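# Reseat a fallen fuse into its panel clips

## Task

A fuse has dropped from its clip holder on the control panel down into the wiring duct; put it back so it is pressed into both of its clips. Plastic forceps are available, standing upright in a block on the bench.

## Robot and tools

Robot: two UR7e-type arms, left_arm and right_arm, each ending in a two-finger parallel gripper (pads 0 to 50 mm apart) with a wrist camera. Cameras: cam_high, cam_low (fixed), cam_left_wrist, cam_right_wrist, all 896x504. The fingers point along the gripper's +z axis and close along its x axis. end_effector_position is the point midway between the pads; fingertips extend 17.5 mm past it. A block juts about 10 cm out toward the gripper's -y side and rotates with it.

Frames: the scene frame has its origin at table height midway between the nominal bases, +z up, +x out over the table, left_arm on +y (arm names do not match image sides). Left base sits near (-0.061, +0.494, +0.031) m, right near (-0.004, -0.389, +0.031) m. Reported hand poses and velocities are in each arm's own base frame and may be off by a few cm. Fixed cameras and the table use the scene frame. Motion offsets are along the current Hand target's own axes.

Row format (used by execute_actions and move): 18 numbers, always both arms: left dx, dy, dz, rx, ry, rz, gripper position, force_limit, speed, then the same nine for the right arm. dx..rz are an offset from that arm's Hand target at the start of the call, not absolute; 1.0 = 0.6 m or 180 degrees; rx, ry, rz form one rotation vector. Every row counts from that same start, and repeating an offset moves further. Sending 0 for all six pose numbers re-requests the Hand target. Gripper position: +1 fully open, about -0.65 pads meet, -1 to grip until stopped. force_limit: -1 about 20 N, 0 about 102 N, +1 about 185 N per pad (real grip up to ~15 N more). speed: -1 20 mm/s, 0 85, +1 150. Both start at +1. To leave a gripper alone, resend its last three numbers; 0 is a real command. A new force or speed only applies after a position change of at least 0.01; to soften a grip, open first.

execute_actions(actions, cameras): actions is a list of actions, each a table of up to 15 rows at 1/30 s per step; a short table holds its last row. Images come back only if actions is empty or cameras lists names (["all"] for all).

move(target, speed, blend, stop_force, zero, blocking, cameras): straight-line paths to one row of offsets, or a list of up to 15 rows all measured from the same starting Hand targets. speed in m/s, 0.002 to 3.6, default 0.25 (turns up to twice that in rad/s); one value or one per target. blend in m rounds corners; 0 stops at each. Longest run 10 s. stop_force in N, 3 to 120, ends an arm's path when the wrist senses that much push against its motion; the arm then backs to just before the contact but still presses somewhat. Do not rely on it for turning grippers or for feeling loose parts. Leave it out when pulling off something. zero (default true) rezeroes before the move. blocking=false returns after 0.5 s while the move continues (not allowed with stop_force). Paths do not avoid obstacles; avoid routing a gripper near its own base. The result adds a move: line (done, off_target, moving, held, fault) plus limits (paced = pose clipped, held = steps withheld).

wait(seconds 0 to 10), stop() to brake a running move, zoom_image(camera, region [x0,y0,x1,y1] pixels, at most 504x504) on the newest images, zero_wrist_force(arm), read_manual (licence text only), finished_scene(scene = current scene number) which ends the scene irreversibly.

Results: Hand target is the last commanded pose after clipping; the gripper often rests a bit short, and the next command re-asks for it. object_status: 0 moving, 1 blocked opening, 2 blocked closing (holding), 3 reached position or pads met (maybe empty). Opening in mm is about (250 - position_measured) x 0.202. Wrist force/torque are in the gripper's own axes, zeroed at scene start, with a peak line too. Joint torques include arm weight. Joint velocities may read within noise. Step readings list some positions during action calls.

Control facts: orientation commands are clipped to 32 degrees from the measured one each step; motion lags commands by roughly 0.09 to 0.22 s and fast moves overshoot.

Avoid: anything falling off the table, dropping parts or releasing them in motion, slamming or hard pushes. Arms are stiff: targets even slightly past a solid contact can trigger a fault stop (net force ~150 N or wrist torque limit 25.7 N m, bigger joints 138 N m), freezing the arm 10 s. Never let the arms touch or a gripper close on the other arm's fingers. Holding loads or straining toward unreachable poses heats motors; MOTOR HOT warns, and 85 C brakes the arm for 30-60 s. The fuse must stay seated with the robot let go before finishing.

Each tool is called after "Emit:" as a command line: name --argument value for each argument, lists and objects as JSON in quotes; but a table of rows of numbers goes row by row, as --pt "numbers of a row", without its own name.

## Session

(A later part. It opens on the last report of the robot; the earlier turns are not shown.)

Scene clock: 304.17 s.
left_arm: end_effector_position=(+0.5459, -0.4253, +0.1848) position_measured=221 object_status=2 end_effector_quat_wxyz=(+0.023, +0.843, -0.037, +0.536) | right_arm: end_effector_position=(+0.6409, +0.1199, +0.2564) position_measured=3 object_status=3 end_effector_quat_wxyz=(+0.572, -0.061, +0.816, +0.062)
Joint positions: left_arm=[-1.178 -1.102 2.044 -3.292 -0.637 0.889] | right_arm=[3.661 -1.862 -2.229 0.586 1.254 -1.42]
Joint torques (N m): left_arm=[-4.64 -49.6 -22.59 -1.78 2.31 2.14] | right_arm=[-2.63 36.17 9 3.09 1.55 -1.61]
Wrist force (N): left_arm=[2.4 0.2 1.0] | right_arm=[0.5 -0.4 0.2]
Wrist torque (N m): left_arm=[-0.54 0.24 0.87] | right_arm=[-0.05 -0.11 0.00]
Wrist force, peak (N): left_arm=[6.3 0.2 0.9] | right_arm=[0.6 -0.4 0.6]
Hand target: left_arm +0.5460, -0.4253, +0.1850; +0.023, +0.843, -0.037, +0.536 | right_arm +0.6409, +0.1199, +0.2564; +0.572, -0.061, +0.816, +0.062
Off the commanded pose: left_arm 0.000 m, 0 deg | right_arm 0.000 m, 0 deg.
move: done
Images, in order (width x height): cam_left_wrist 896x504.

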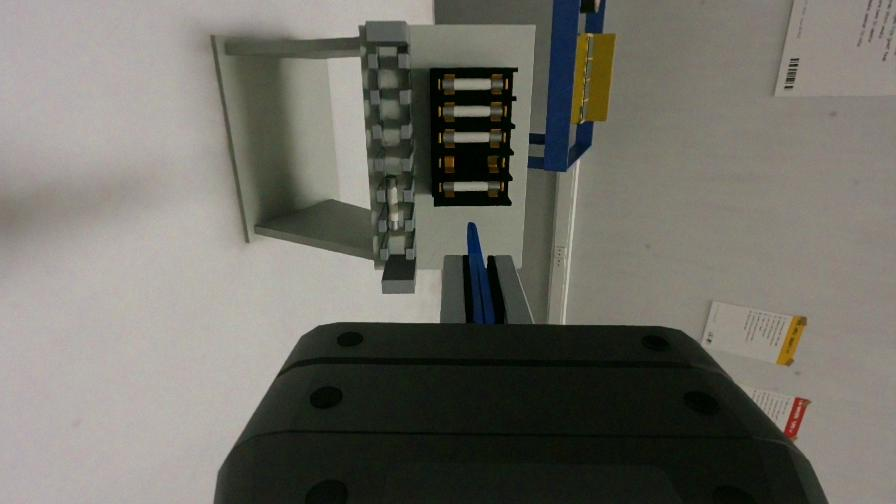

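Emit:
wait --seconds 0 --cameras '["all"]'

Emit:
zoom_image --camera "cam_low" --region '[410, 150, 530, 250]'

Emit:
zoom_image --camera "cam_high" --region '[430, 210, 530, 310]'

Scene clock: 325.93 s.
left_arm: end_effector_position=(+0.5460, -0.4253, +0.1850) position_measured=221 object_status=2 end_effector_quat_wxyz=(+0.023, +0.843, -0.037, +0.536) | right_arm: end_effector_position=(+0.6409, +0.1199, +0.2564) position_measured=3 object_status=3 end_effector_quat_wxyz=(+0.572, -0.061, +0.816, +0.062)
Joint positions: left_arm=[-1.178 -1.102 2.044 -3.292 -0.637 0.889] | right_arm=[3.661 -1.862 -2.229 0.586 1.254 -1.42]
Joint torques (N m): left_arm=[-12.83 -49.8 -25.78 -1.98 0.01 2.21] | right_arm=[-3.67 35.88 9.1 3.14 1.51 -1.72]
Wrist force (N): left_arm=[2.2 0.5 1.2] | right_arm=[0.1 -0.1 0.6]
Wrist torque (N m): left_arm=[-0.48 0.26 0.88] | right_arm=[0.00 -0.06 -0.01]
Wrist force, peak (N): left_arm=[2.8 0.3 1.1] | right_arm=[0.7 -0.1 0.6]
Hand target: left_arm +0.5460, -0.4253, +0.1850; +0.023, +0.843, -0.037, +0.536 | right_arm +0.6409, +0.1199, +0.2564; +0.572, -0.061, +0.816, +0.062
Tool commands: left_gripper/position=-1.0 left_gripper/force_limit=-1.0 left_gripper/speed=-1.0 right_gripper/position=+1.0 right_gripper/force_limit=+1.0 right_gripper/speed=+1.0
Off the commanded pose: left_arm 0.000 m, 0 deg | right_arm 0.000 m, 0 deg.

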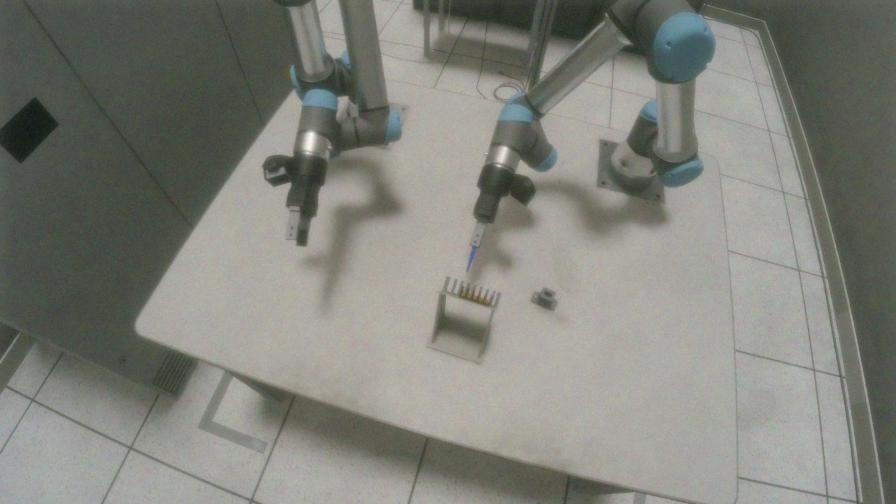

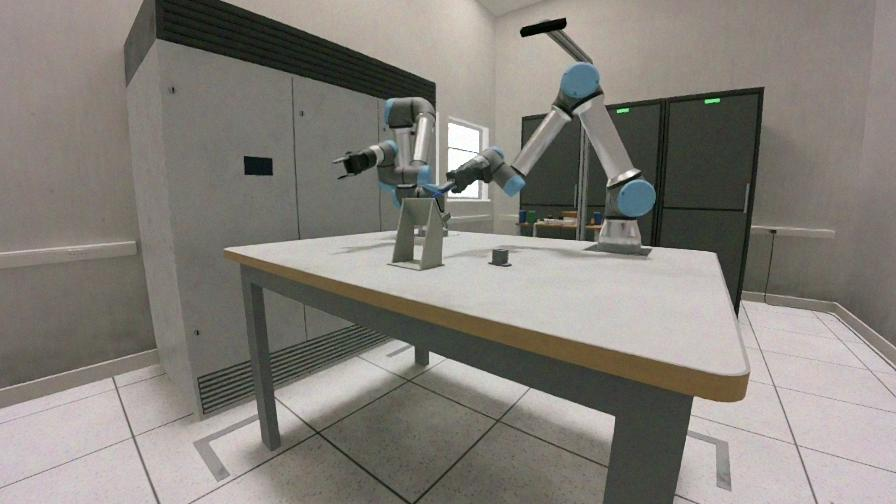

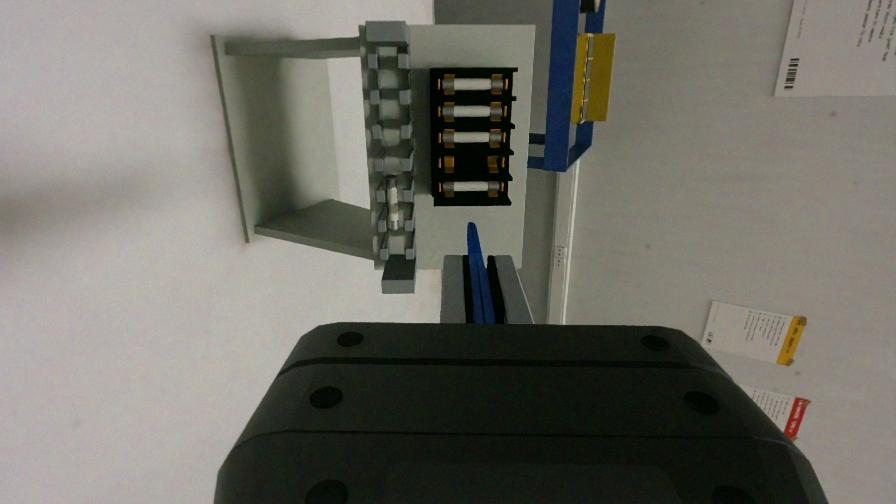

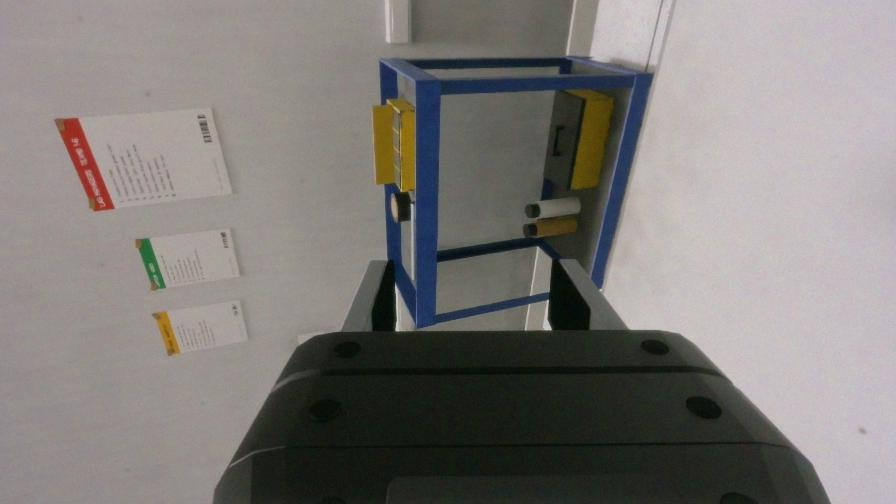

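Scaled by 4.200 from the camera's 896x504 image, which has a finer 1280x720 frame.

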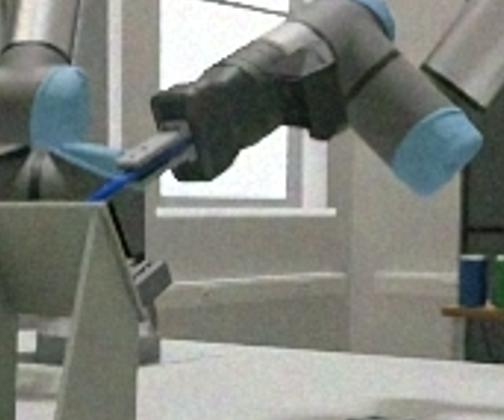

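Scaled by 5.040 from the camera's 896x504 image, which has a finer 1280x720 frame.

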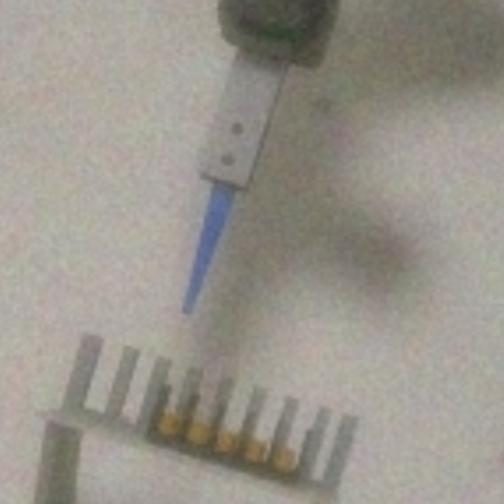

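Emit:
move --target '[-0.0543,0.0042,0.0227,0,-0.0306,0,-0.34,-1,-1,0,0,0,0,0,0,1,1,1]' --cameras '["cam_left_wrist"]'

Emit:
zoom_image --camera "cam_left_wrist" --region '[430, 150, 530, 280]'

Scene clock: 348.93 s.
left_arm: end_effector_position=(+0.5444, -0.4276, +0.1497) position_measured=203 object_status=3 end_effector_quat_wxyz=(+0.021, +0.868, -0.038, +0.495) | right_arm: end_effector_position=(+0.6409, +0.1199, +0.2564) position_measured=3 object_status=3 end_effector_quat_wxyz=(+0.572, -0.061, +0.816, +0.062)
Joint positions: left_arm=[-1.162 -1.086 2.039 -3.202 -0.711 0.817] | right_arm=[3.661 -1.862 -2.229 0.586 1.254 -1.42]
Joint torques (N m): left_arm=[-11.49 -49.93 -12.4 -4.47 2.91 2.46] | right_arm=[-3.35 35.74 9.35 2.96 1.53 -1.73]
Wrist force (N): left_arm=[2.3 0.6 1.1] | right_arm=[0.1 -0.3 0.3]
Wrist torque (N m): left_arm=[-0.42 0.23 0.62] | right_arm=[-0.04 -0.06 -0.01]
Wrist force, peak (N): left_arm=[3.4 0.6 0.6] | right_arm=[0.6 -0.4 0.5]
Hand target: left_arm +0.5443, -0.4277, +0.1497; +0.021, +0.868, -0.038, +0.495 | right_arm +0.6409, +0.1199, +0.2564; +0.572, -0.061, +0.816, +0.062
Off the commanded pose: left_arm 0.000 m, 0 deg | right_arm 0.000 m, 0 deg.
move: done
Images, in order (width x height): cam_left_wrist 896x504.

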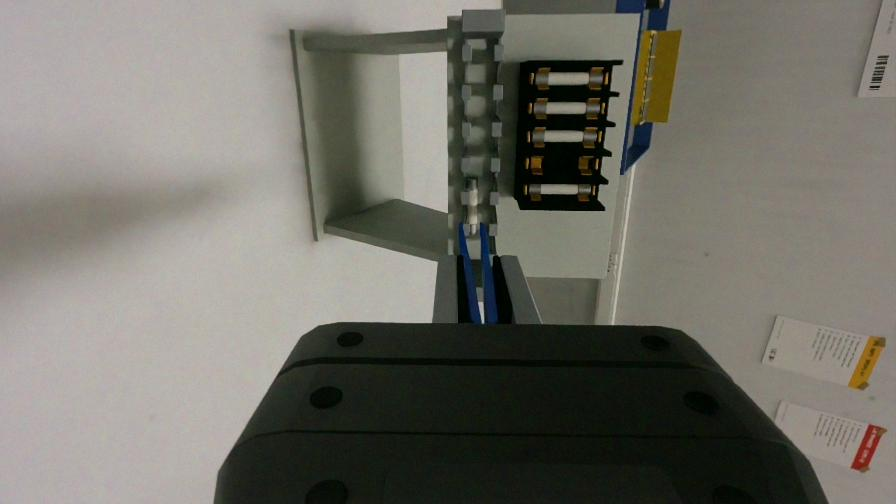

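Scaled by 3.877 from the camera's 896x504 image, which has a finer 1280x720 frame.

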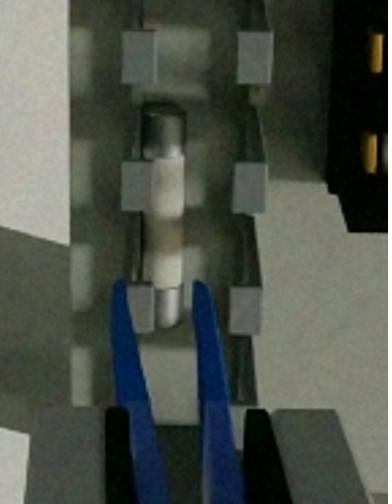

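Emit:
move --target '[0.0045,0,0.04,0,0,0,-0.34,-1,-1,0,0,0,0,0,0,1,1,1]' --speed 0.04 --stop_force 4 --cameras '["cam_left_wrist"]'

Emit:
zoom_image --camera "cam_left_wrist" --region '[430, 150, 530, 280]'

Emit:
zoom_image --camera "cam_left_wrist" --region '[450, 210, 500, 260]'

Scene clock: 357.17 s.
left_arm: end_effector_position=(+0.5500, -0.4282, +0.1471) position_measured=203 object_status=3 end_effector_quat_wxyz=(+0.021, +0.868, -0.038, +0.495) | right_arm: end_effector_position=(+0.6409, +0.1199, +0.2564) position_measured=3 object_status=3 end_effector_quat_wxyz=(+0.572, -0.061, +0.816, +0.062)
Joint positions: left_arm=[-1.152 -1.072 2.028 -3.213 -0.717 0.829] | right_arm=[3.661 -1.862 -2.229 0.586 1.254 -1.42]
Joint torques (N m): left_arm=[10.68 -28.05 -25.5 -4.42 -0.27 2.18] | right_arm=[-3.29 35.38 9.87 2.97 1.54 -1.66]
Wrist force (N): left_arm=[2.4 0.5 -2.0] | right_arm=[0.3 -0.5 0.4]
Wrist torque (N m): left_arm=[-0.33 0.20 0.82] | right_arm=[-0.06 -0.09 -0.01]
Wrist force, peak (N): left_arm=[5.6 -0.9 -79.0] | right_arm=[0.5 -0.6 0.4]
Hand target: left_arm +0.5500, -0.4282, +0.1471; +0.021, +0.868, -0.038, +0.495 (not the last commanded pose) | right_arm +0.6409, +0.1199, +0.2564; +0.572, -0.061, +0.816, +0.062
Off the commanded pose: left_arm 0.018 m, 0 deg | right_arm 0.000 m, 0 deg.
move: contact (left_arm)
Images, in order (width x height): cam_left_wrist 896x504.

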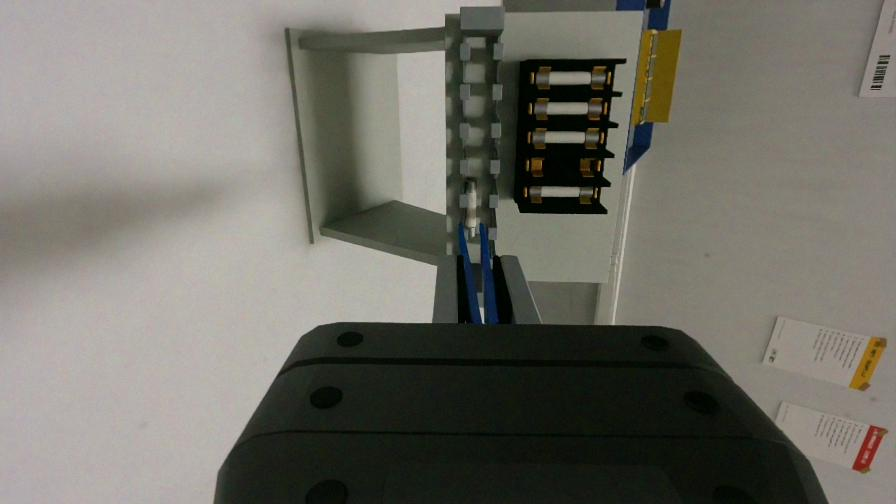

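Scaled by 3.877 from the camera's 896x504 image, which has a finer 1280x720 frame.

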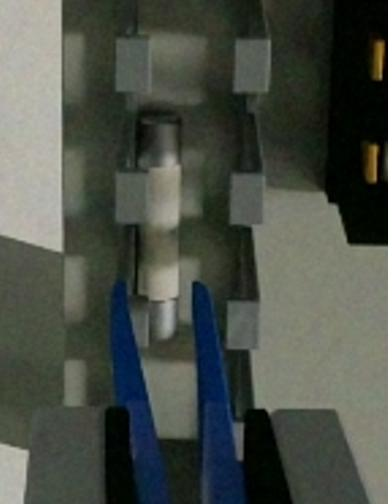

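Scaled by 10.080 from the camera's 896x504 image, which has a finer 1280x720 frame.

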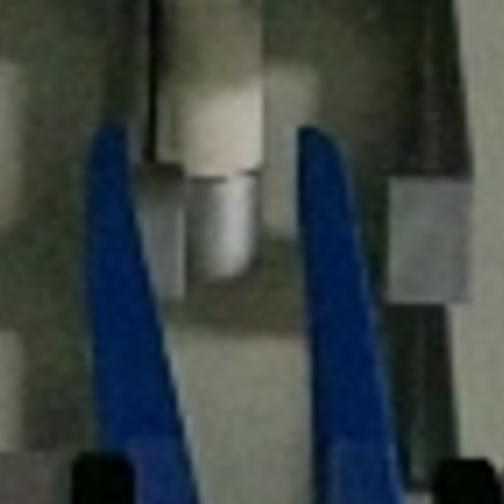

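Emit:
move --target '[0.0038,-0.0058,-0.006,0,0,0,-0.34,-1,-1,0,0,0,0,0,0,1,1,1]' --speed 0.04

Emit:
move --target '[0,0,0.03,0,0,0,-0.34,-1,-1,0,0,0,0,0,0,1,1,1]' --speed 0.03 --stop_force 4 --cameras '["cam_left_wrist"]'

Emit:
zoom_image --camera "cam_left_wrist" --region '[430, 150, 530, 280]'

Scene clock: 368.90 s.
left_arm: end_effector_position=(+0.5483, -0.4245, +0.1509) position_measured=203 object_status=3 end_effector_quat_wxyz=(+0.021, +0.868, -0.038, +0.495) | right_arm: end_effector_position=(+0.6409, +0.1199, +0.2564) position_measured=3 object_status=3 end_effector_quat_wxyz=(+0.572, -0.061, +0.816, +0.062)
Joint positions: left_arm=[-1.152 -1.087 2.038 -3.208 -0.717 0.829] | right_arm=[3.661 -1.862 -2.229 0.586 1.254 -1.42]
Joint torques (N m): left_arm=[5.21 -30.76 -21.32 -2.91 1.13 1.38] | right_arm=[-2.66 36.26 9.25 2.97 1.49 -1.58]
Wrist force (N): left_arm=[2.2 1.1 0.7] | right_arm=[0.2 -0.2 0.5]
Wrist torque (N m): left_arm=[-0.33 0.25 0.83] | right_arm=[-0.03 -0.07 -0.01]
Wrist force, peak (N): left_arm=[2.8 0.5 -2.0] | right_arm=[0.5 -0.3 0.7]
Hand target: left_arm +0.5484, -0.4246, +0.1509; +0.021, +0.868, -0.038, +0.495 | right_arm +0.6409, +0.1199, +0.2564; +0.572, -0.061, +0.816, +0.062
Off the commanded pose: left_arm 0.000 m, 0 deg | right_arm 0.000 m, 0 deg.
move: done

Scene clock: 370.57 s.
left_arm: end_effector_position=(+0.5638, -0.4259, +0.1417) position_measured=203 object_status=3 end_effector_quat_wxyz=(+0.021, +0.868, -0.038, +0.495) | right_arm: end_effector_position=(+0.6409, +0.1199, +0.2564) position_measured=3 object_status=3 end_effector_quat_wxyz=(+0.572, -0.061, +0.816, +0.062)
Joint positions: left_arm=[-1.126 -1.044 2.005 -3.241 -0.734 0.859] | right_arm=[3.661 -1.862 -2.229 0.586 1.254 -1.42]
Joint torques (N m): left_arm=[-12.94 -51.85 -6.31 -2.06 3.24 -2.16] | right_arm=[-3.3 35.54 9.39 2.99 1.45 -1.72]
Wrist force (N): left_arm=[2.2 1.0 0.9] | right_arm=[0.2 -0.2 0.3]
Wrist torque (N m): left_arm=[-0.33 0.25 0.67] | right_arm=[-0.03 -0.07 -0.01]
Wrist force, peak (N): left_arm=[2.7 0.7 1.0] | right_arm=[0.5 -0.6 0.5]
Hand target: left_arm +0.5638, -0.4259, +0.1417; +0.021, +0.868, -0.038, +0.495 | right_arm +0.6409, +0.1199, +0.2564; +0.572, -0.061, +0.816, +0.062
Off the commanded pose: left_arm 0.000 m, 0 deg | right_arm 0.000 m, 0 deg.
move: done
Images, in order (width x height): cam_left_wrist 896x504.

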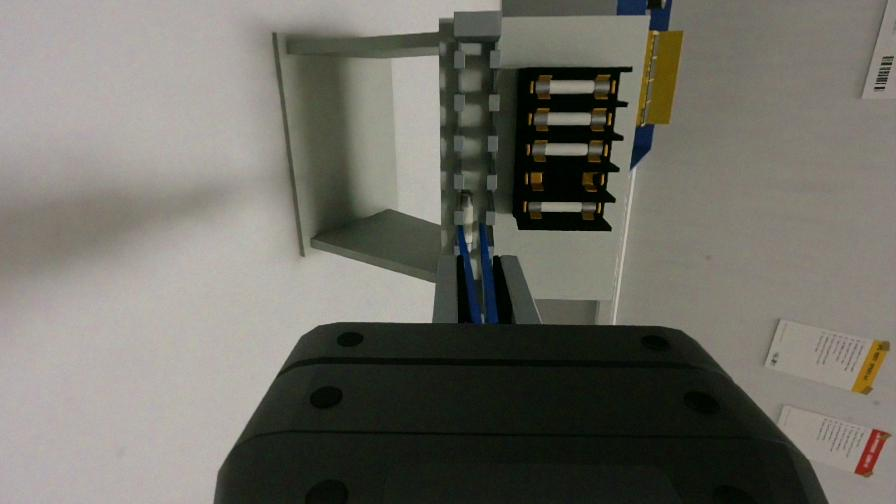

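Scaled by 3.877 from the camera's 896x504 image, which has a finer 1280x720 frame.

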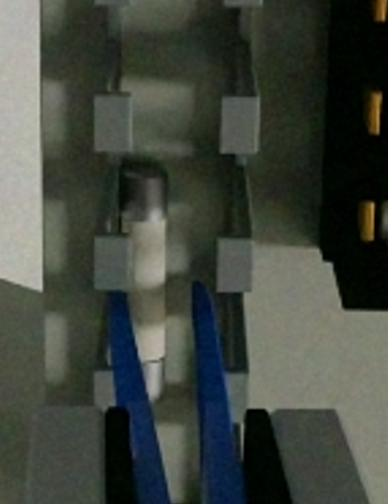

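Emit:
move --target '[-0.0025,0,0.033,0,0,0,-0.34,-1,-1,0,0,0,0,0,0,1,1,1]' --speed 0.03 --stop_force 4 --cameras '["cam_left_wrist"]'

Emit:
zoom_image --camera "cam_left_wrist" --region '[430, 150, 530, 280]'

Scene clock: 379.43 s.
left_arm: end_effector_position=(+0.5784, -0.4271, +0.1315) position_measured=203 object_status=3 end_effector_quat_wxyz=(+0.021, +0.868, -0.038, +0.495) | right_arm: end_effector_position=(+0.6409, +0.1199, +0.2564) position_measured=3 object_status=3 end_effector_quat_wxyz=(+0.572, -0.061, +0.816, +0.062)
Joint positions: left_arm=[-1.102 -1.002 1.973 -3.271 -0.75 0.886] | right_arm=[3.661 -1.862 -2.229 0.586 1.254 -1.42]
Joint torques (N m): left_arm=[-11.4 -30.85 -23.76 -4.25 2.9 2.34] | right_arm=[-2.65 34.82 10.3 2.74 1.26 -1.73]
Wrist force (N): left_arm=[2.5 0.4 -4.5] | right_arm=[0.4 -0.2 0.4]
Wrist torque (N m): left_arm=[-0.42 0.20 0.84] | right_arm=[-0.01 -0.09 -0.01]
Wrist force, peak (N): left_arm=[-0.2 -5.8 -59.2] | right_arm=[0.5 -0.4 0.6]
Hand target: left_arm +0.5784, -0.4272, +0.1315; +0.021, +0.868, -0.038, +0.495 (not the last commanded pose) | right_arm +0.6409, +0.1199, +0.2564; +0.572, -0.061, +0.816, +0.062
Off the commanded pose: left_arm 0.002 m, 0 deg | right_arm 0.000 m, 0 deg.
move: contact (left_arm)
Images, in order (width x height): cam_left_wrist 896x504.

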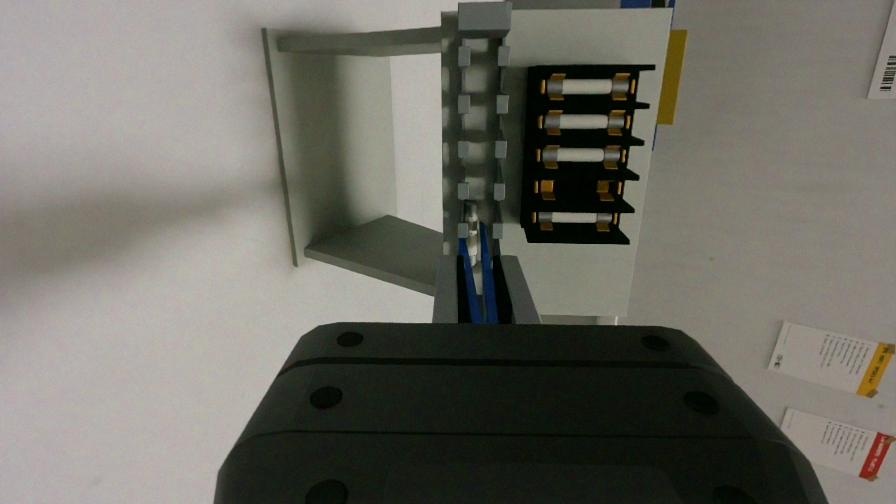

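Scaled by 3.877 from the camera's 896x504 image, which has a finer 1280x720 frame.

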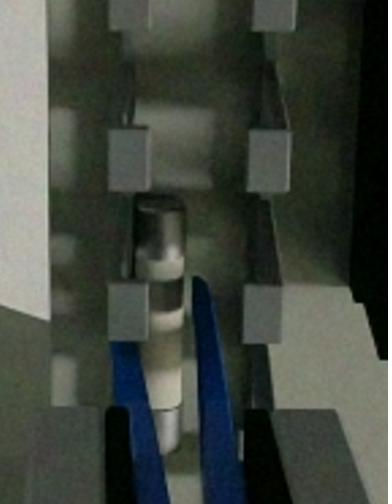

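Emit:
execute_actions --actions '[[[0,0,-0.0015,0,0,0,-0.34,-1,-1,0,0,0,0,0,0,1,1,1]],[[0,0,0,0,0,0,-0.415,-1,-1,0,0,0,0,0,0,1,1,1]],[[0,0,0,0,0,0,-0.415,-1,-1,0,0,0,0,0,0,1,1,1]]]' --cameras '["cam_left_wrist"]'

Emit:
zoom_image --camera "cam_left_wrist" --region '[430, 150, 530, 280]'

Scene clock: 384.93 s.
left_arm: end_effector_position=(+0.5776, -0.4271, +0.1320) position_measured=214 object_status=3 end_effector_quat_wxyz=(+0.021, +0.868, -0.038, +0.495) | right_arm: end_effector_position=(+0.6409, +0.1199, +0.2564) position_measured=3 object_status=3 end_effector_quat_wxyz=(+0.572, -0.061, +0.816, +0.062)
Joint positions: left_arm=[-1.103 -1.004 1.974 -3.27 -0.749 0.885] | right_arm=[3.661 -1.862 -2.229 0.586 1.254 -1.42]
Joint torques (N m): left_arm=[9.72 -34.78 -24.38 -4.51 -0.26 2.28] | right_arm=[-2.26 35.37 9.97 2.82 1.45 -1.67]
Wrist force (N): left_arm=[2.4 0.5 0.6] | right_arm=[0.2 0.0 0.4]
Wrist torque (N m): left_arm=[-0.39 0.20 0.85] | right_arm=[0.01 -0.05 -0.01]
Wrist force, peak (N): left_arm=[2.4 0.8 -5.0] | right_arm=[0.4 -0.5 0.6]
Hand target: left_arm +0.5776, -0.4271, +0.1320; +0.021, +0.868, -0.038, +0.495 | right_arm +0.6409, +0.1199, +0.2564; +0.572, -0.061, +0.816, +0.062
Off the commanded pose: left_arm 0.000 m, 0 deg | right_arm 0.000 m, 0 deg.
Step readings (end_effector_position of left_arm | right_arm):
0: (+0.5784, -0.4272, +0.1315) | (+0.6409, +0.1199, +0.2564)
1: (+0.5784, -0.4272, +0.1315) | (+0.6409, +0.1199, +0.2564)
2: (+0.5782, -0.4272, +0.1317) | (+0.6409, +0.1199, +0.2564)
4: (+0.5777, -0.4272, +0.1319) | (+0.6409, +0.1199, +0.2564)
8: (+0.5775, -0.4271, +0.1320) | (+0.6409, +0.1199, +0.2564)
15: (+0.5775, -0.4271, +0.1320) | (+0.6409, +0.1199, +0.2564)
16: (+0.5775, -0.4271, +0.1320) | (+0.6409, +0.1199, +0.2564)
17: (+0.5775, -0.4271, +0.1320) | (+0.6409, +0.1199, +0.2564)
19: (+0.5776, -0.4271, +0.1320) | (+0.6409, +0.1199, +0.2564)
23: (+0.5776, -0.4271, +0.1320) | (+0.6409, +0.1199, +0.2564)
30: (+0.5776, -0.4271, +0.1320) | (+0.6409, +0.1199, +0.2564)
31: (+0.5776, -0.4271, +0.1320) | (+0.6409, +0.1199, +0.2564)
32: (+0.5776, -0.4271, +0.1320) | (+0.6409, +0.1199, +0.2564)
34: (+0.5776, -0.4271, +0.1320) | (+0.6409, +0.1199, +0.2564)
38: (+0.5776, -0.4271, +0.1320) | (+0.6409, +0.1199, +0.2564)
45: (+0.5776, -0.4271, +0.1320) | (+0.6409, +0.1199, +0.2564)
Images, in order (width x height): cam_left_wrist 896x504.

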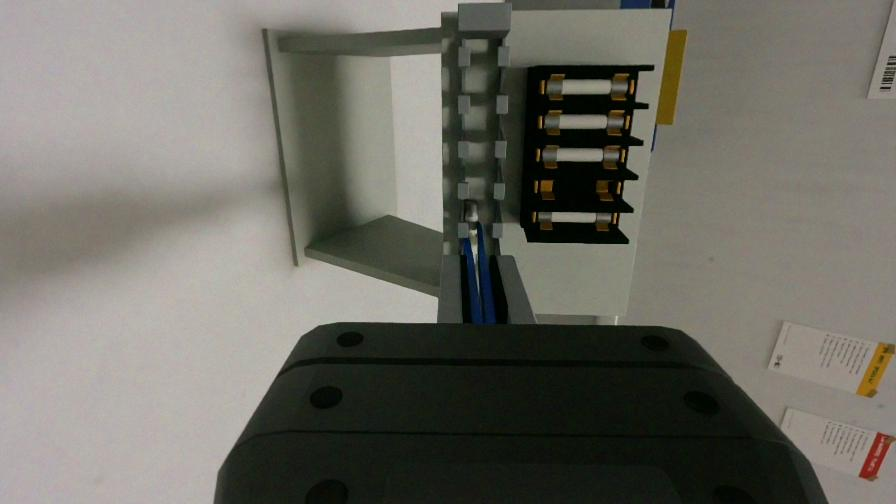

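Scaled by 3.877 from the camera's 896x504 image, which has a finer 1280x720 frame.

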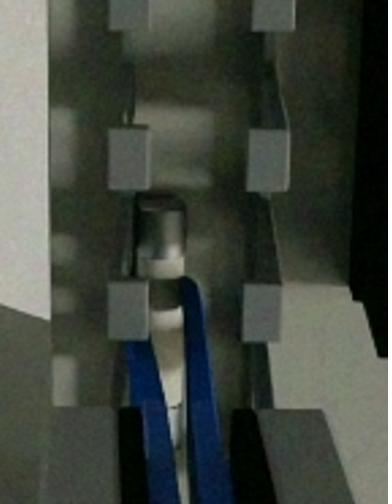

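Emit:
execute_actions --actions '[[[0,0,0,0,0,0,-0.44,-1,-1,0,0,0,0,0,0,1,1,1]]]'

Emit:
move --target '[0,0,-0.1,0,0,0,-0.44,-1,-1,0,0,0,0,0,0,1,1,1]' --speed 0.06 --cameras '["cam_left_wrist"]'

Emit:
zoom_image --camera "cam_left_wrist" --region '[430, 150, 530, 280]'

Scene clock: 390.97 s.
left_arm: end_effector_position=(+0.5776, -0.4271, +0.1320) position_measured=219 object_status=3 end_effector_quat_wxyz=(+0.021, +0.868, -0.038, +0.495) | right_arm: end_effector_position=(+0.6409, +0.1199, +0.2564) position_measured=3 object_status=3 end_effector_quat_wxyz=(+0.572, -0.061, +0.816, +0.062)
Joint positions: left_arm=[-1.103 -1.004 1.974 -3.27 -0.749 0.885] | right_arm=[3.661 -1.862 -2.229 0.586 1.254 -1.42]
Joint torques (N m): left_arm=[8.8 -35.6 -23.99 -4.48 -0.13 2.22] | right_arm=[-2.41 34.83 9.88 2.82 1.21 -1.63]
Wrist force (N): left_arm=[2.3 0.2 0.6] | right_arm=[0.3 0.0 0.5]
Wrist torque (N m): left_arm=[-0.43 0.23 0.84] | right_arm=[0.02 -0.07 0.00]
Wrist force, peak (N): left_arm=[2.6 0.8 0.9] | right_arm=[0.7 -0.3 0.5]
Hand target: left_arm +0.5776, -0.4271, +0.1320; +0.021, +0.868, -0.038, +0.495 | right_arm +0.6409, +0.1199, +0.2564; +0.572, -0.061, +0.816, +0.062
Off the commanded pose: left_arm 0.000 m, 0 deg | right_arm 0.000 m, 0 deg.
Step readings (end_effector_position of left_arm | right_arm):
0: (+0.5776, -0.4271, +0.1320) | (+0.6409, +0.1199, +0.2564)
1: (+0.5776, -0.4271, +0.1320) | (+0.6409, +0.1199, +0.2564)
2: (+0.5776, -0.4271, +0.1320) | (+0.6409, +0.1199, +0.2564)
4: (+0.5776, -0.4271, +0.1320) | (+0.6409, +0.1199, +0.2564)
8: (+0.5776, -0.4271, +0.1320) | (+0.6409, +0.1199, +0.2564)
15: (+0.5776, -0.4271, +0.1320) | (+0.6409, +0.1199, +0.2564)

Scene clock: 392.30 s.
left_arm: end_effector_position=(+0.5261, -0.4227, +0.1625) position_measured=219 object_status=3 end_effector_quat_wxyz=(+0.021, +0.868, -0.038, +0.495) | right_arm: end_effector_position=(+0.6409, +0.1199, +0.2564) position_measured=3 object_status=3 end_effector_quat_wxyz=(+0.572, -0.061, +0.816, +0.062)
Joint positions: left_arm=[-1.192 -1.146 2.082 -3.157 -0.692 0.78] | right_arm=[3.661 -1.862 -2.229 0.586 1.254 -1.42]
Joint torques (N m): left_arm=[10.63 -28.62 -24.86 -4.63 0.01 2.9] | right_arm=[-1.96 35.52 10.22 2.86 1.28 -1.75]
Wrist force (N): left_arm=[2.6 0.8 1.0] | right_arm=[0.1 -0.1 0.5]
Wrist torque (N m): left_arm=[-0.38 0.19 0.64] | right_arm=[0.00 -0.05 -0.01]
Wrist force, peak (N): left_arm=[2.5 0.7 1.7] | right_arm=[0.6 -0.1 0.5]
Hand target: left_arm +0.5261, -0.4226, +0.1625; +0.021, +0.868, -0.038, +0.495 | right_arm +0.6409, +0.1199, +0.2564; +0.572, -0.061, +0.816, +0.062
Off the commanded pose: left_arm 0.000 m, 0 deg | right_arm 0.000 m, 0 deg.
move: done
Images, in order (width x height): cam_left_wrist 896x504.

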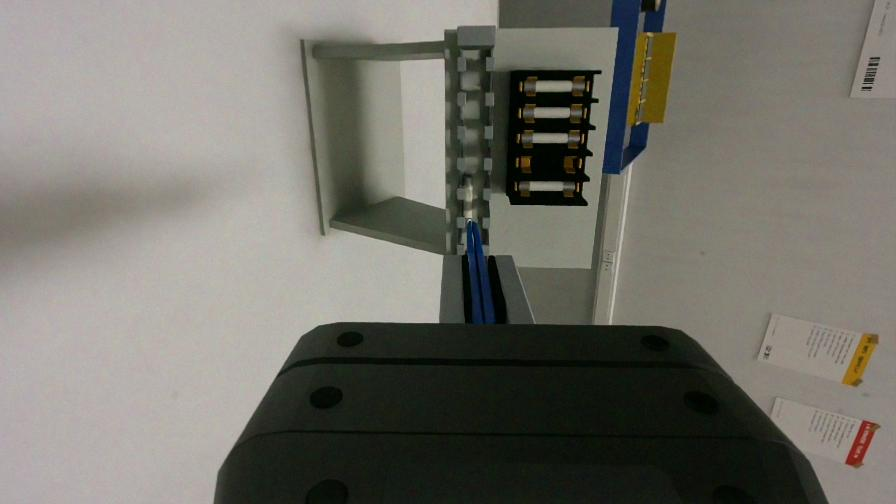

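Scaled by 3.877 from the camera's 896x504 image, which has a finer 1280x720 frame.

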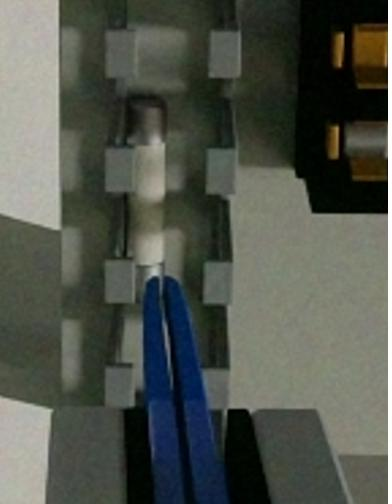

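Emit:
execute_actions --actions '[[[0.005,0,0,0,0,0,-0.34,-1,-1,0,0,0,0,0,0,1,1,1]],[[0,0,0,0,0,0,-0.34,-1,-1,0,0,0,0,0,0,1,1,1]]]'

Emit:
move --target '[0,0,0.083,0,0,0,-0.34,-1,-1,0,0,0,0,0,0,1,1,1]' --speed 0.05 --stop_force 4 --cameras '["cam_left_wrist"]'

Emit:
zoom_image --camera "cam_left_wrist" --region '[430, 150, 530, 280]'

Scene clock: 418.20 s.
left_arm: end_effector_position=(+0.5277, -0.4228, +0.1651) position_measured=203 object_status=3 end_effector_quat_wxyz=(+0.021, +0.868, -0.038, +0.495) | right_arm: end_effector_position=(+0.6409, +0.1199, +0.2564) position_measured=3 object_status=3 end_effector_quat_wxyz=(+0.572, -0.061, +0.816, +0.062)
Joint positions: left_arm=[-1.189 -1.149 2.078 -3.152 -0.694 0.784] | right_arm=[3.661 -1.862 -2.229 0.586 1.254 -1.42]
Joint torques (N m): left_arm=[-13.19 -27.34 -7.16 -4.28 3.21 -1.98] | right_arm=[-1.51 35.44 10.98 2.75 1.26 -1.72]
Wrist force (N): left_arm=[2.6 0.5 1.0] | right_arm=[0.2 0.0 0.4]
Wrist torque (N m): left_arm=[-0.41 0.18 0.63] | right_arm=[0.03 -0.07 -0.01]
Wrist force, peak (N): left_arm=[3.3 0.8 1.0] | right_arm=[0.4 -0.6 0.5]
Hand target: left_arm +0.5277, -0.4228, +0.1651; +0.021, +0.868, -0.038, +0.495 | right_arm +0.6409, +0.1199, +0.2564; +0.572, -0.061, +0.816, +0.062
Off the commanded pose: left_arm 0.000 m, 0 deg | right_arm 0.000 m, 0 deg.
Step readings (end_effector_position of left_arm | right_arm):
0: (+0.5261, -0.4226, +0.1625) | (+0.6409, +0.1199, +0.2564)
1: (+0.5262, -0.4226, +0.1625) | (+0.6409, +0.1199, +0.2564)
2: (+0.5266, -0.4227, +0.1632) | (+0.6409, +0.1199, +0.2564)
4: (+0.5276, -0.4227, +0.1649) | (+0.6409, +0.1199, +0.2564)
8: (+0.5278, -0.4227, +0.1653) | (+0.6409, +0.1199, +0.2564)
15: (+0.5277, -0.4227, +0.1652) | (+0.6409, +0.1199, +0.2564)
16: (+0.5277, -0.4227, +0.1651) | (+0.6409, +0.1199, +0.2564)
17: (+0.5277, -0.4227, +0.1651) | (+0.6409, +0.1199, +0.2564)
19: (+0.5277, -0.4227, +0.1651) | (+0.6409, +0.1199, +0.2564)
23: (+0.5277, -0.4227, +0.1651) | (+0.6409, +0.1199, +0.2564)
30: (+0.5277, -0.4228, +0.1651) | (+0.6409, +0.1199, +0.2564)

Scene clock: 420.23 s.
left_arm: end_effector_position=(+0.5704, -0.4265, +0.1398) position_measured=203 object_status=3 end_effector_quat_wxyz=(+0.021, +0.868, -0.038, +0.495) | right_arm: end_effector_position=(+0.6409, +0.1199, +0.2564) position_measured=3 object_status=3 end_effector_quat_wxyz=(+0.572, -0.061, +0.816, +0.062)
Joint positions: left_arm=[-1.115 -1.031 1.99 -3.249 -0.741 0.872] | right_arm=[3.661 -1.862 -2.229 0.586 1.254 -1.42]
Joint torques (N m): left_arm=[-12.78 -53.03 -5.61 -3.74 3.09 -2.01] | right_arm=[-2.21 35.11 10.66 2.58 1.22 -1.77]
Wrist force (N): left_arm=[2.3 0.4 0.8] | right_arm=[0.4 -0.2 0.3]
Wrist torque (N m): left_arm=[-0.42 0.23 0.75] | right_arm=[-0.02 -0.08 0.00]
Wrist force, peak (N): left_arm=[2.8 0.7 0.6] | right_arm=[0.6 -0.4 0.4]
Hand target: left_arm +0.5704, -0.4265, +0.1398; +0.021, +0.868, -0.038, +0.495 | right_arm +0.6409, +0.1199, +0.2564; +0.572, -0.061, +0.816, +0.062
Off the commanded pose: left_arm 0.000 m, 0 deg | right_arm 0.000 m, 0 deg.
move: done
Images, in order (width x height): cam_left_wrist 896x504.

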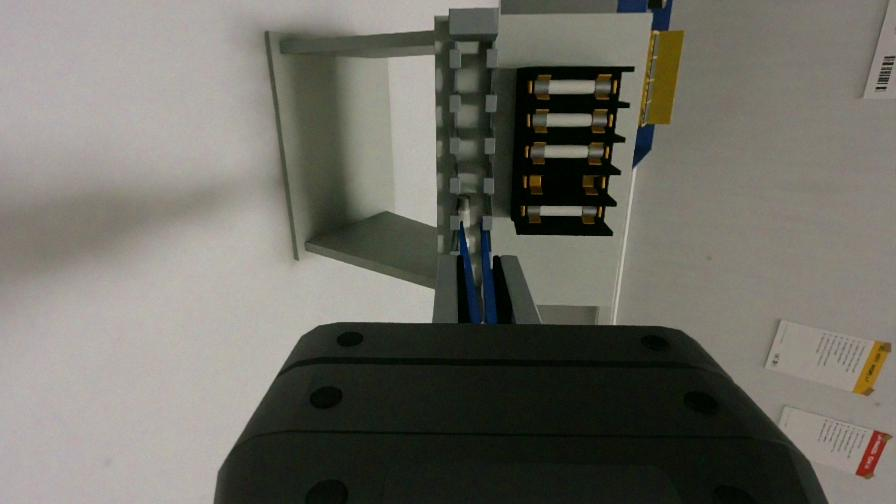

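Scaled by 3.877 from the camera's 896x504 image, which has a finer 1280x720 frame.

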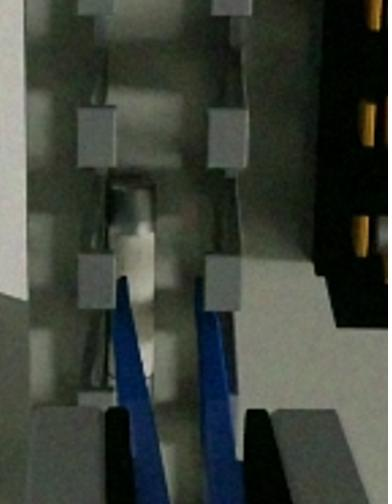

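Emit:
move --target '[-0.0035,0,0.022,0,0,0,-0.34,-1,-1,0,0,0,0,0,0,1,1,1]' --speed 0.015 --stop_force 10 --cameras '["cam_left_wrist"]'

Emit:
zoom_image --camera "cam_left_wrist" --region '[445, 180, 515, 270]'

Scene clock: 428.37 s.
left_arm: end_effector_position=(+0.5790, -0.4272, +0.1326) position_measured=203 object_status=3 end_effector_quat_wxyz=(+0.021, +0.868, -0.038, +0.495) | right_arm: end_effector_position=(+0.6409, +0.1199, +0.2564) position_measured=3 object_status=3 end_effector_quat_wxyz=(+0.572, -0.061, +0.816, +0.062)
Joint positions: left_arm=[-1.101 -1.003 1.971 -3.269 -0.751 0.887] | right_arm=[3.661 -1.862 -2.229 0.586 1.254 -1.42]
Joint torques (N m): left_arm=[-9.45 -50.24 -5.91 -3.72 2.65 -2.02] | right_arm=[-2.08 35.12 9.63 2.57 1.17 -1.66]
Wrist force (N): left_arm=[2.8 0.6 -9.5] | right_arm=[0.6 0.1 0.4]
Wrist torque (N m): left_arm=[-0.40 0.19 0.73] | right_arm=[0.03 -0.13 -0.01]
Wrist force, peak (N): left_arm=[1.7 -2.6 -34.3] | right_arm=[0.5 -0.6 0.4]
Hand target: left_arm +0.5790, -0.4272, +0.1326; +0.021, +0.868, -0.038, +0.495 (not the last commanded pose) | right_arm +0.6409, +0.1199, +0.2564; +0.572, -0.061, +0.816, +0.062
Off the commanded pose: left_arm 0.002 m, 0 deg | right_arm 0.000 m, 0 deg.
move: contact (left_arm)
Images, in order (width x height): cam_left_wrist 896x504.

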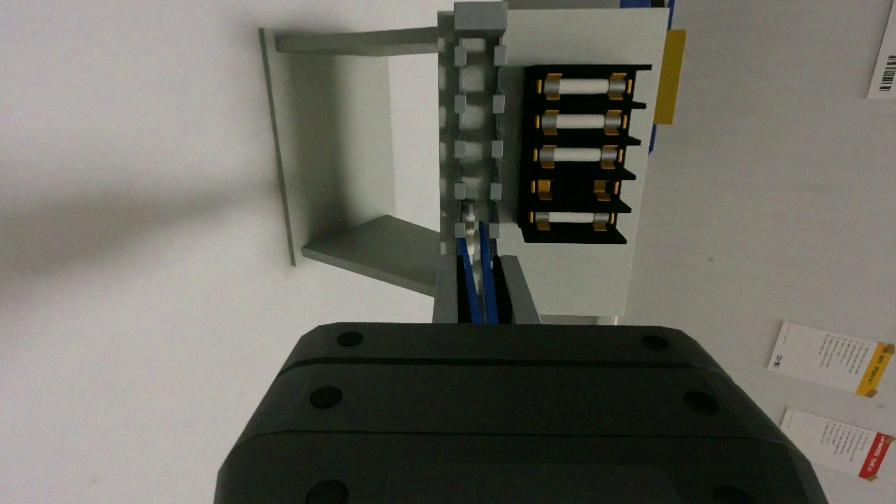

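Scaled by 5.600 from the camera's 896x504 image, which has a finer 1280x720 frame.

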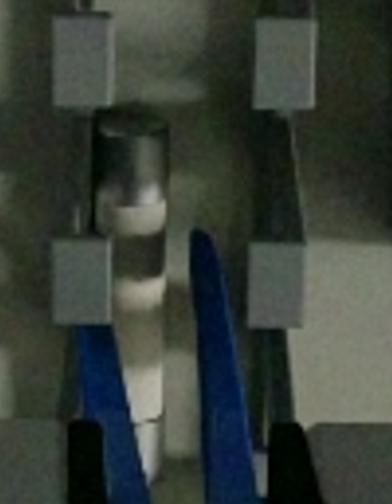

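Emit:
execute_actions --actions '[[[0,0,0,0,0,0,-0.38,-1,-1,0,0,0,0,0,0,1,1,1]],[[0,0,0,0,0,0,-0.405,-1,-1,0,0,0,0,0,0,1,1,1]],[[0,0,0,0,0,0,-0.405,-1,-1,0,0,0,0,0,0,1,1,1]]]' --cameras '["cam_left_wrist"]'

Emit:
zoom_image --camera "cam_left_wrist" --region '[445, 180, 515, 270]'

Emit:
move --target '[0,0,-0.015,0,0,0,-0.405,-1,-1,0,0,0,0,0,0,1,1,1]' --speed 0.02 --cameras '["cam_left_wrist"]'

Emit:
zoom_image --camera "cam_left_wrist" --region '[445, 180, 515, 270]'

Scene clock: 436.17 s.
left_arm: end_effector_position=(+0.5790, -0.4272, +0.1326) position_measured=213 object_status=3 end_effector_quat_wxyz=(+0.021, +0.868, -0.038, +0.495) | right_arm: end_effector_position=(+0.6409, +0.1199, +0.2564) position_measured=3 object_status=3 end_effector_quat_wxyz=(+0.572, -0.061, +0.816, +0.062)
Joint positions: left_arm=[-1.101 -1.003 1.971 -3.269 -0.751 0.887] | right_arm=[3.661 -1.862 -2.229 0.586 1.254 -1.42]
Joint torques (N m): left_arm=[-4.9 -48.04 -6.16 -3.65 0.94 -1.18] | right_arm=[-2.04 34.76 11.21 2.39 1.11 -1.7]
Wrist force (N): left_arm=[2.4 0.4 -11.2] | right_arm=[0.3 -0.3 0.5]
Wrist torque (N m): left_arm=[-0.40 0.21 0.74] | right_arm=[-0.03 -0.09 -0.01]
Wrist force, peak (N): left_arm=[2.3 0.7 -11.5] | right_arm=[0.5 -0.3 0.6]
Hand target: left_arm +0.5790, -0.4272, +0.1326; +0.021, +0.868, -0.038, +0.495 | right_arm +0.6409, +0.1199, +0.2564; +0.572, -0.061, +0.816, +0.062
Off the commanded pose: left_arm 0.000 m, 0 deg | right_arm 0.000 m, 0 deg.
Step readings (end_effector_position of left_arm | right_arm):
0: (+0.5790, -0.4272, +0.1326) | (+0.6409, +0.1199, +0.2564)
1: (+0.5790, -0.4272, +0.1326) | (+0.6409, +0.1199, +0.2564)
2: (+0.5790, -0.4272, +0.1326) | (+0.6409, +0.1199, +0.2564)
4: (+0.5790, -0.4272, +0.1326) | (+0.6409, +0.1199, +0.2564)
8: (+0.5790, -0.4272, +0.1326) | (+0.6409, +0.1199, +0.2564)
15: (+0.5790, -0.4272, +0.1326) | (+0.6409, +0.1199, +0.2564)
16: (+0.5790, -0.4272, +0.1326) | (+0.6409, +0.1199, +0.2564)
17: (+0.5790, -0.4272, +0.1326) | (+0.6409, +0.1199, +0.2564)
19: (+0.5790, -0.4272, +0.1326) | (+0.6409, +0.1199, +0.2564)
23: (+0.5790, -0.4272, +0.1326) | (+0.6409, +0.1199, +0.2564)
30: (+0.5790, -0.4272, +0.1326) | (+0.6409, +0.1199, +0.2564)
31: (+0.5790, -0.4272, +0.1326) | (+0.6409, +0.1199, +0.2564)
32: (+0.5790, -0.4272, +0.1326) | (+0.6409, +0.1199, +0.2564)
34: (+0.5790, -0.4272, +0.1326) | (+0.6409, +0.1199, +0.2564)
38: (+0.5790, -0.4272, +0.1326) | (+0.6409, +0.1199, +0.2564)
45: (+0.5790, -0.4272, +0.1326) | (+0.6409, +0.1199, +0.2564)
Images, in order (width x height): cam_left_wrist 896x504.

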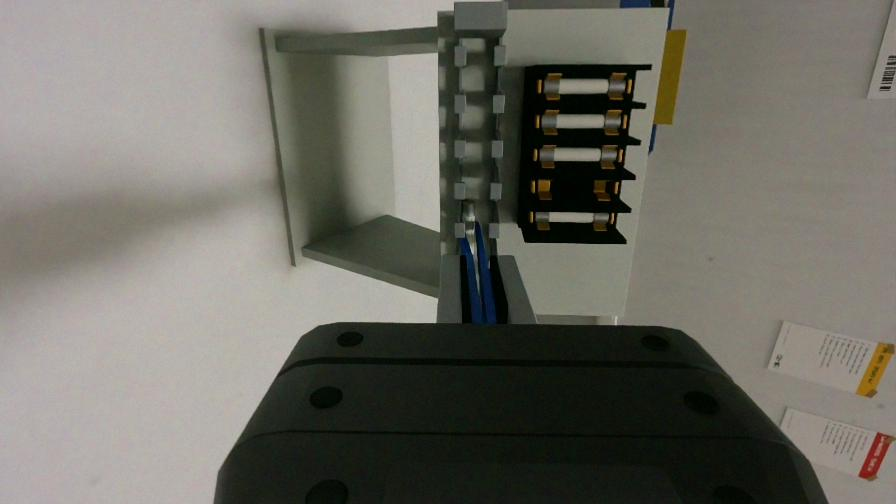

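Scaled by 5.600 from the camera's 896x504 image, which has a finer 1280x720 frame.

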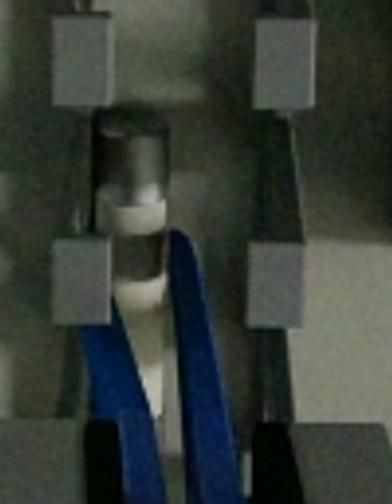

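Scene clock: 436.90 s.
left_arm: end_effector_position=(+0.5712, -0.4266, +0.1372) position_measured=213 object_status=3 end_effector_quat_wxyz=(+0.021, +0.868, -0.038, +0.495) | right_arm: end_effector_position=(+0.6409, +0.1199, +0.2564) position_measured=3 object_status=3 end_effector_quat_wxyz=(+0.572, -0.061, +0.816, +0.062)
Joint positions: left_arm=[-1.114 -1.024 1.989 -3.255 -0.742 0.873] | right_arm=[3.661 -1.862 -2.229 0.586 1.254 -1.42]
Joint torques (N m): left_arm=[8.82 -32.44 -25.42 -4.59 0.4 2.07] | right_arm=[-1.43 33.93 10.35 2.55 0.99 -1.53]
Wrist force (N): left_arm=[2.2 0.6 0.6] | right_arm=[0.3 -0.1 0.6]
Wrist torque (N m): left_arm=[-0.38 0.24 0.84] | right_arm=[0.00 -0.09 -0.01]
Wrist force, peak (N): left_arm=[2.4 0.6 -11.0] | right_arm=[0.3 -0.1 0.6]
Hand target: left_arm +0.5713, -0.4265, +0.1372; +0.021, +0.868, -0.038, +0.495 | right_arm +0.6409, +0.1199, +0.2564; +0.572, -0.061, +0.816, +0.062
Off the commanded pose: left_arm 0.000 m, 0 deg | right_arm 0.000 m, 0 deg.
move: done
Images, in order (width x height): cam_left_wrist 896x504.

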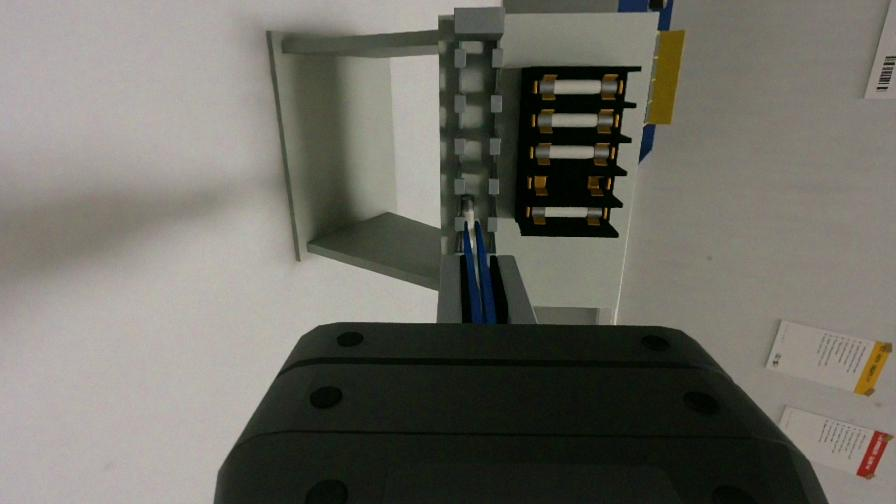

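Scaled by 5.600 from the camera's 896x504 image, which has a finer 1280x720 frame.

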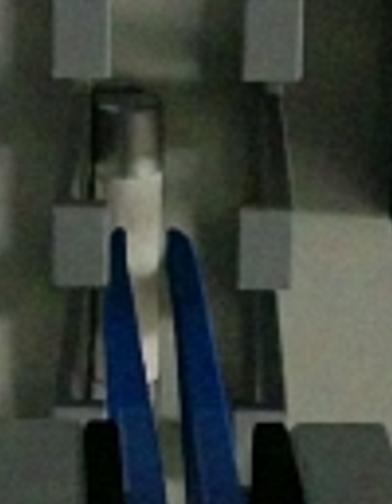

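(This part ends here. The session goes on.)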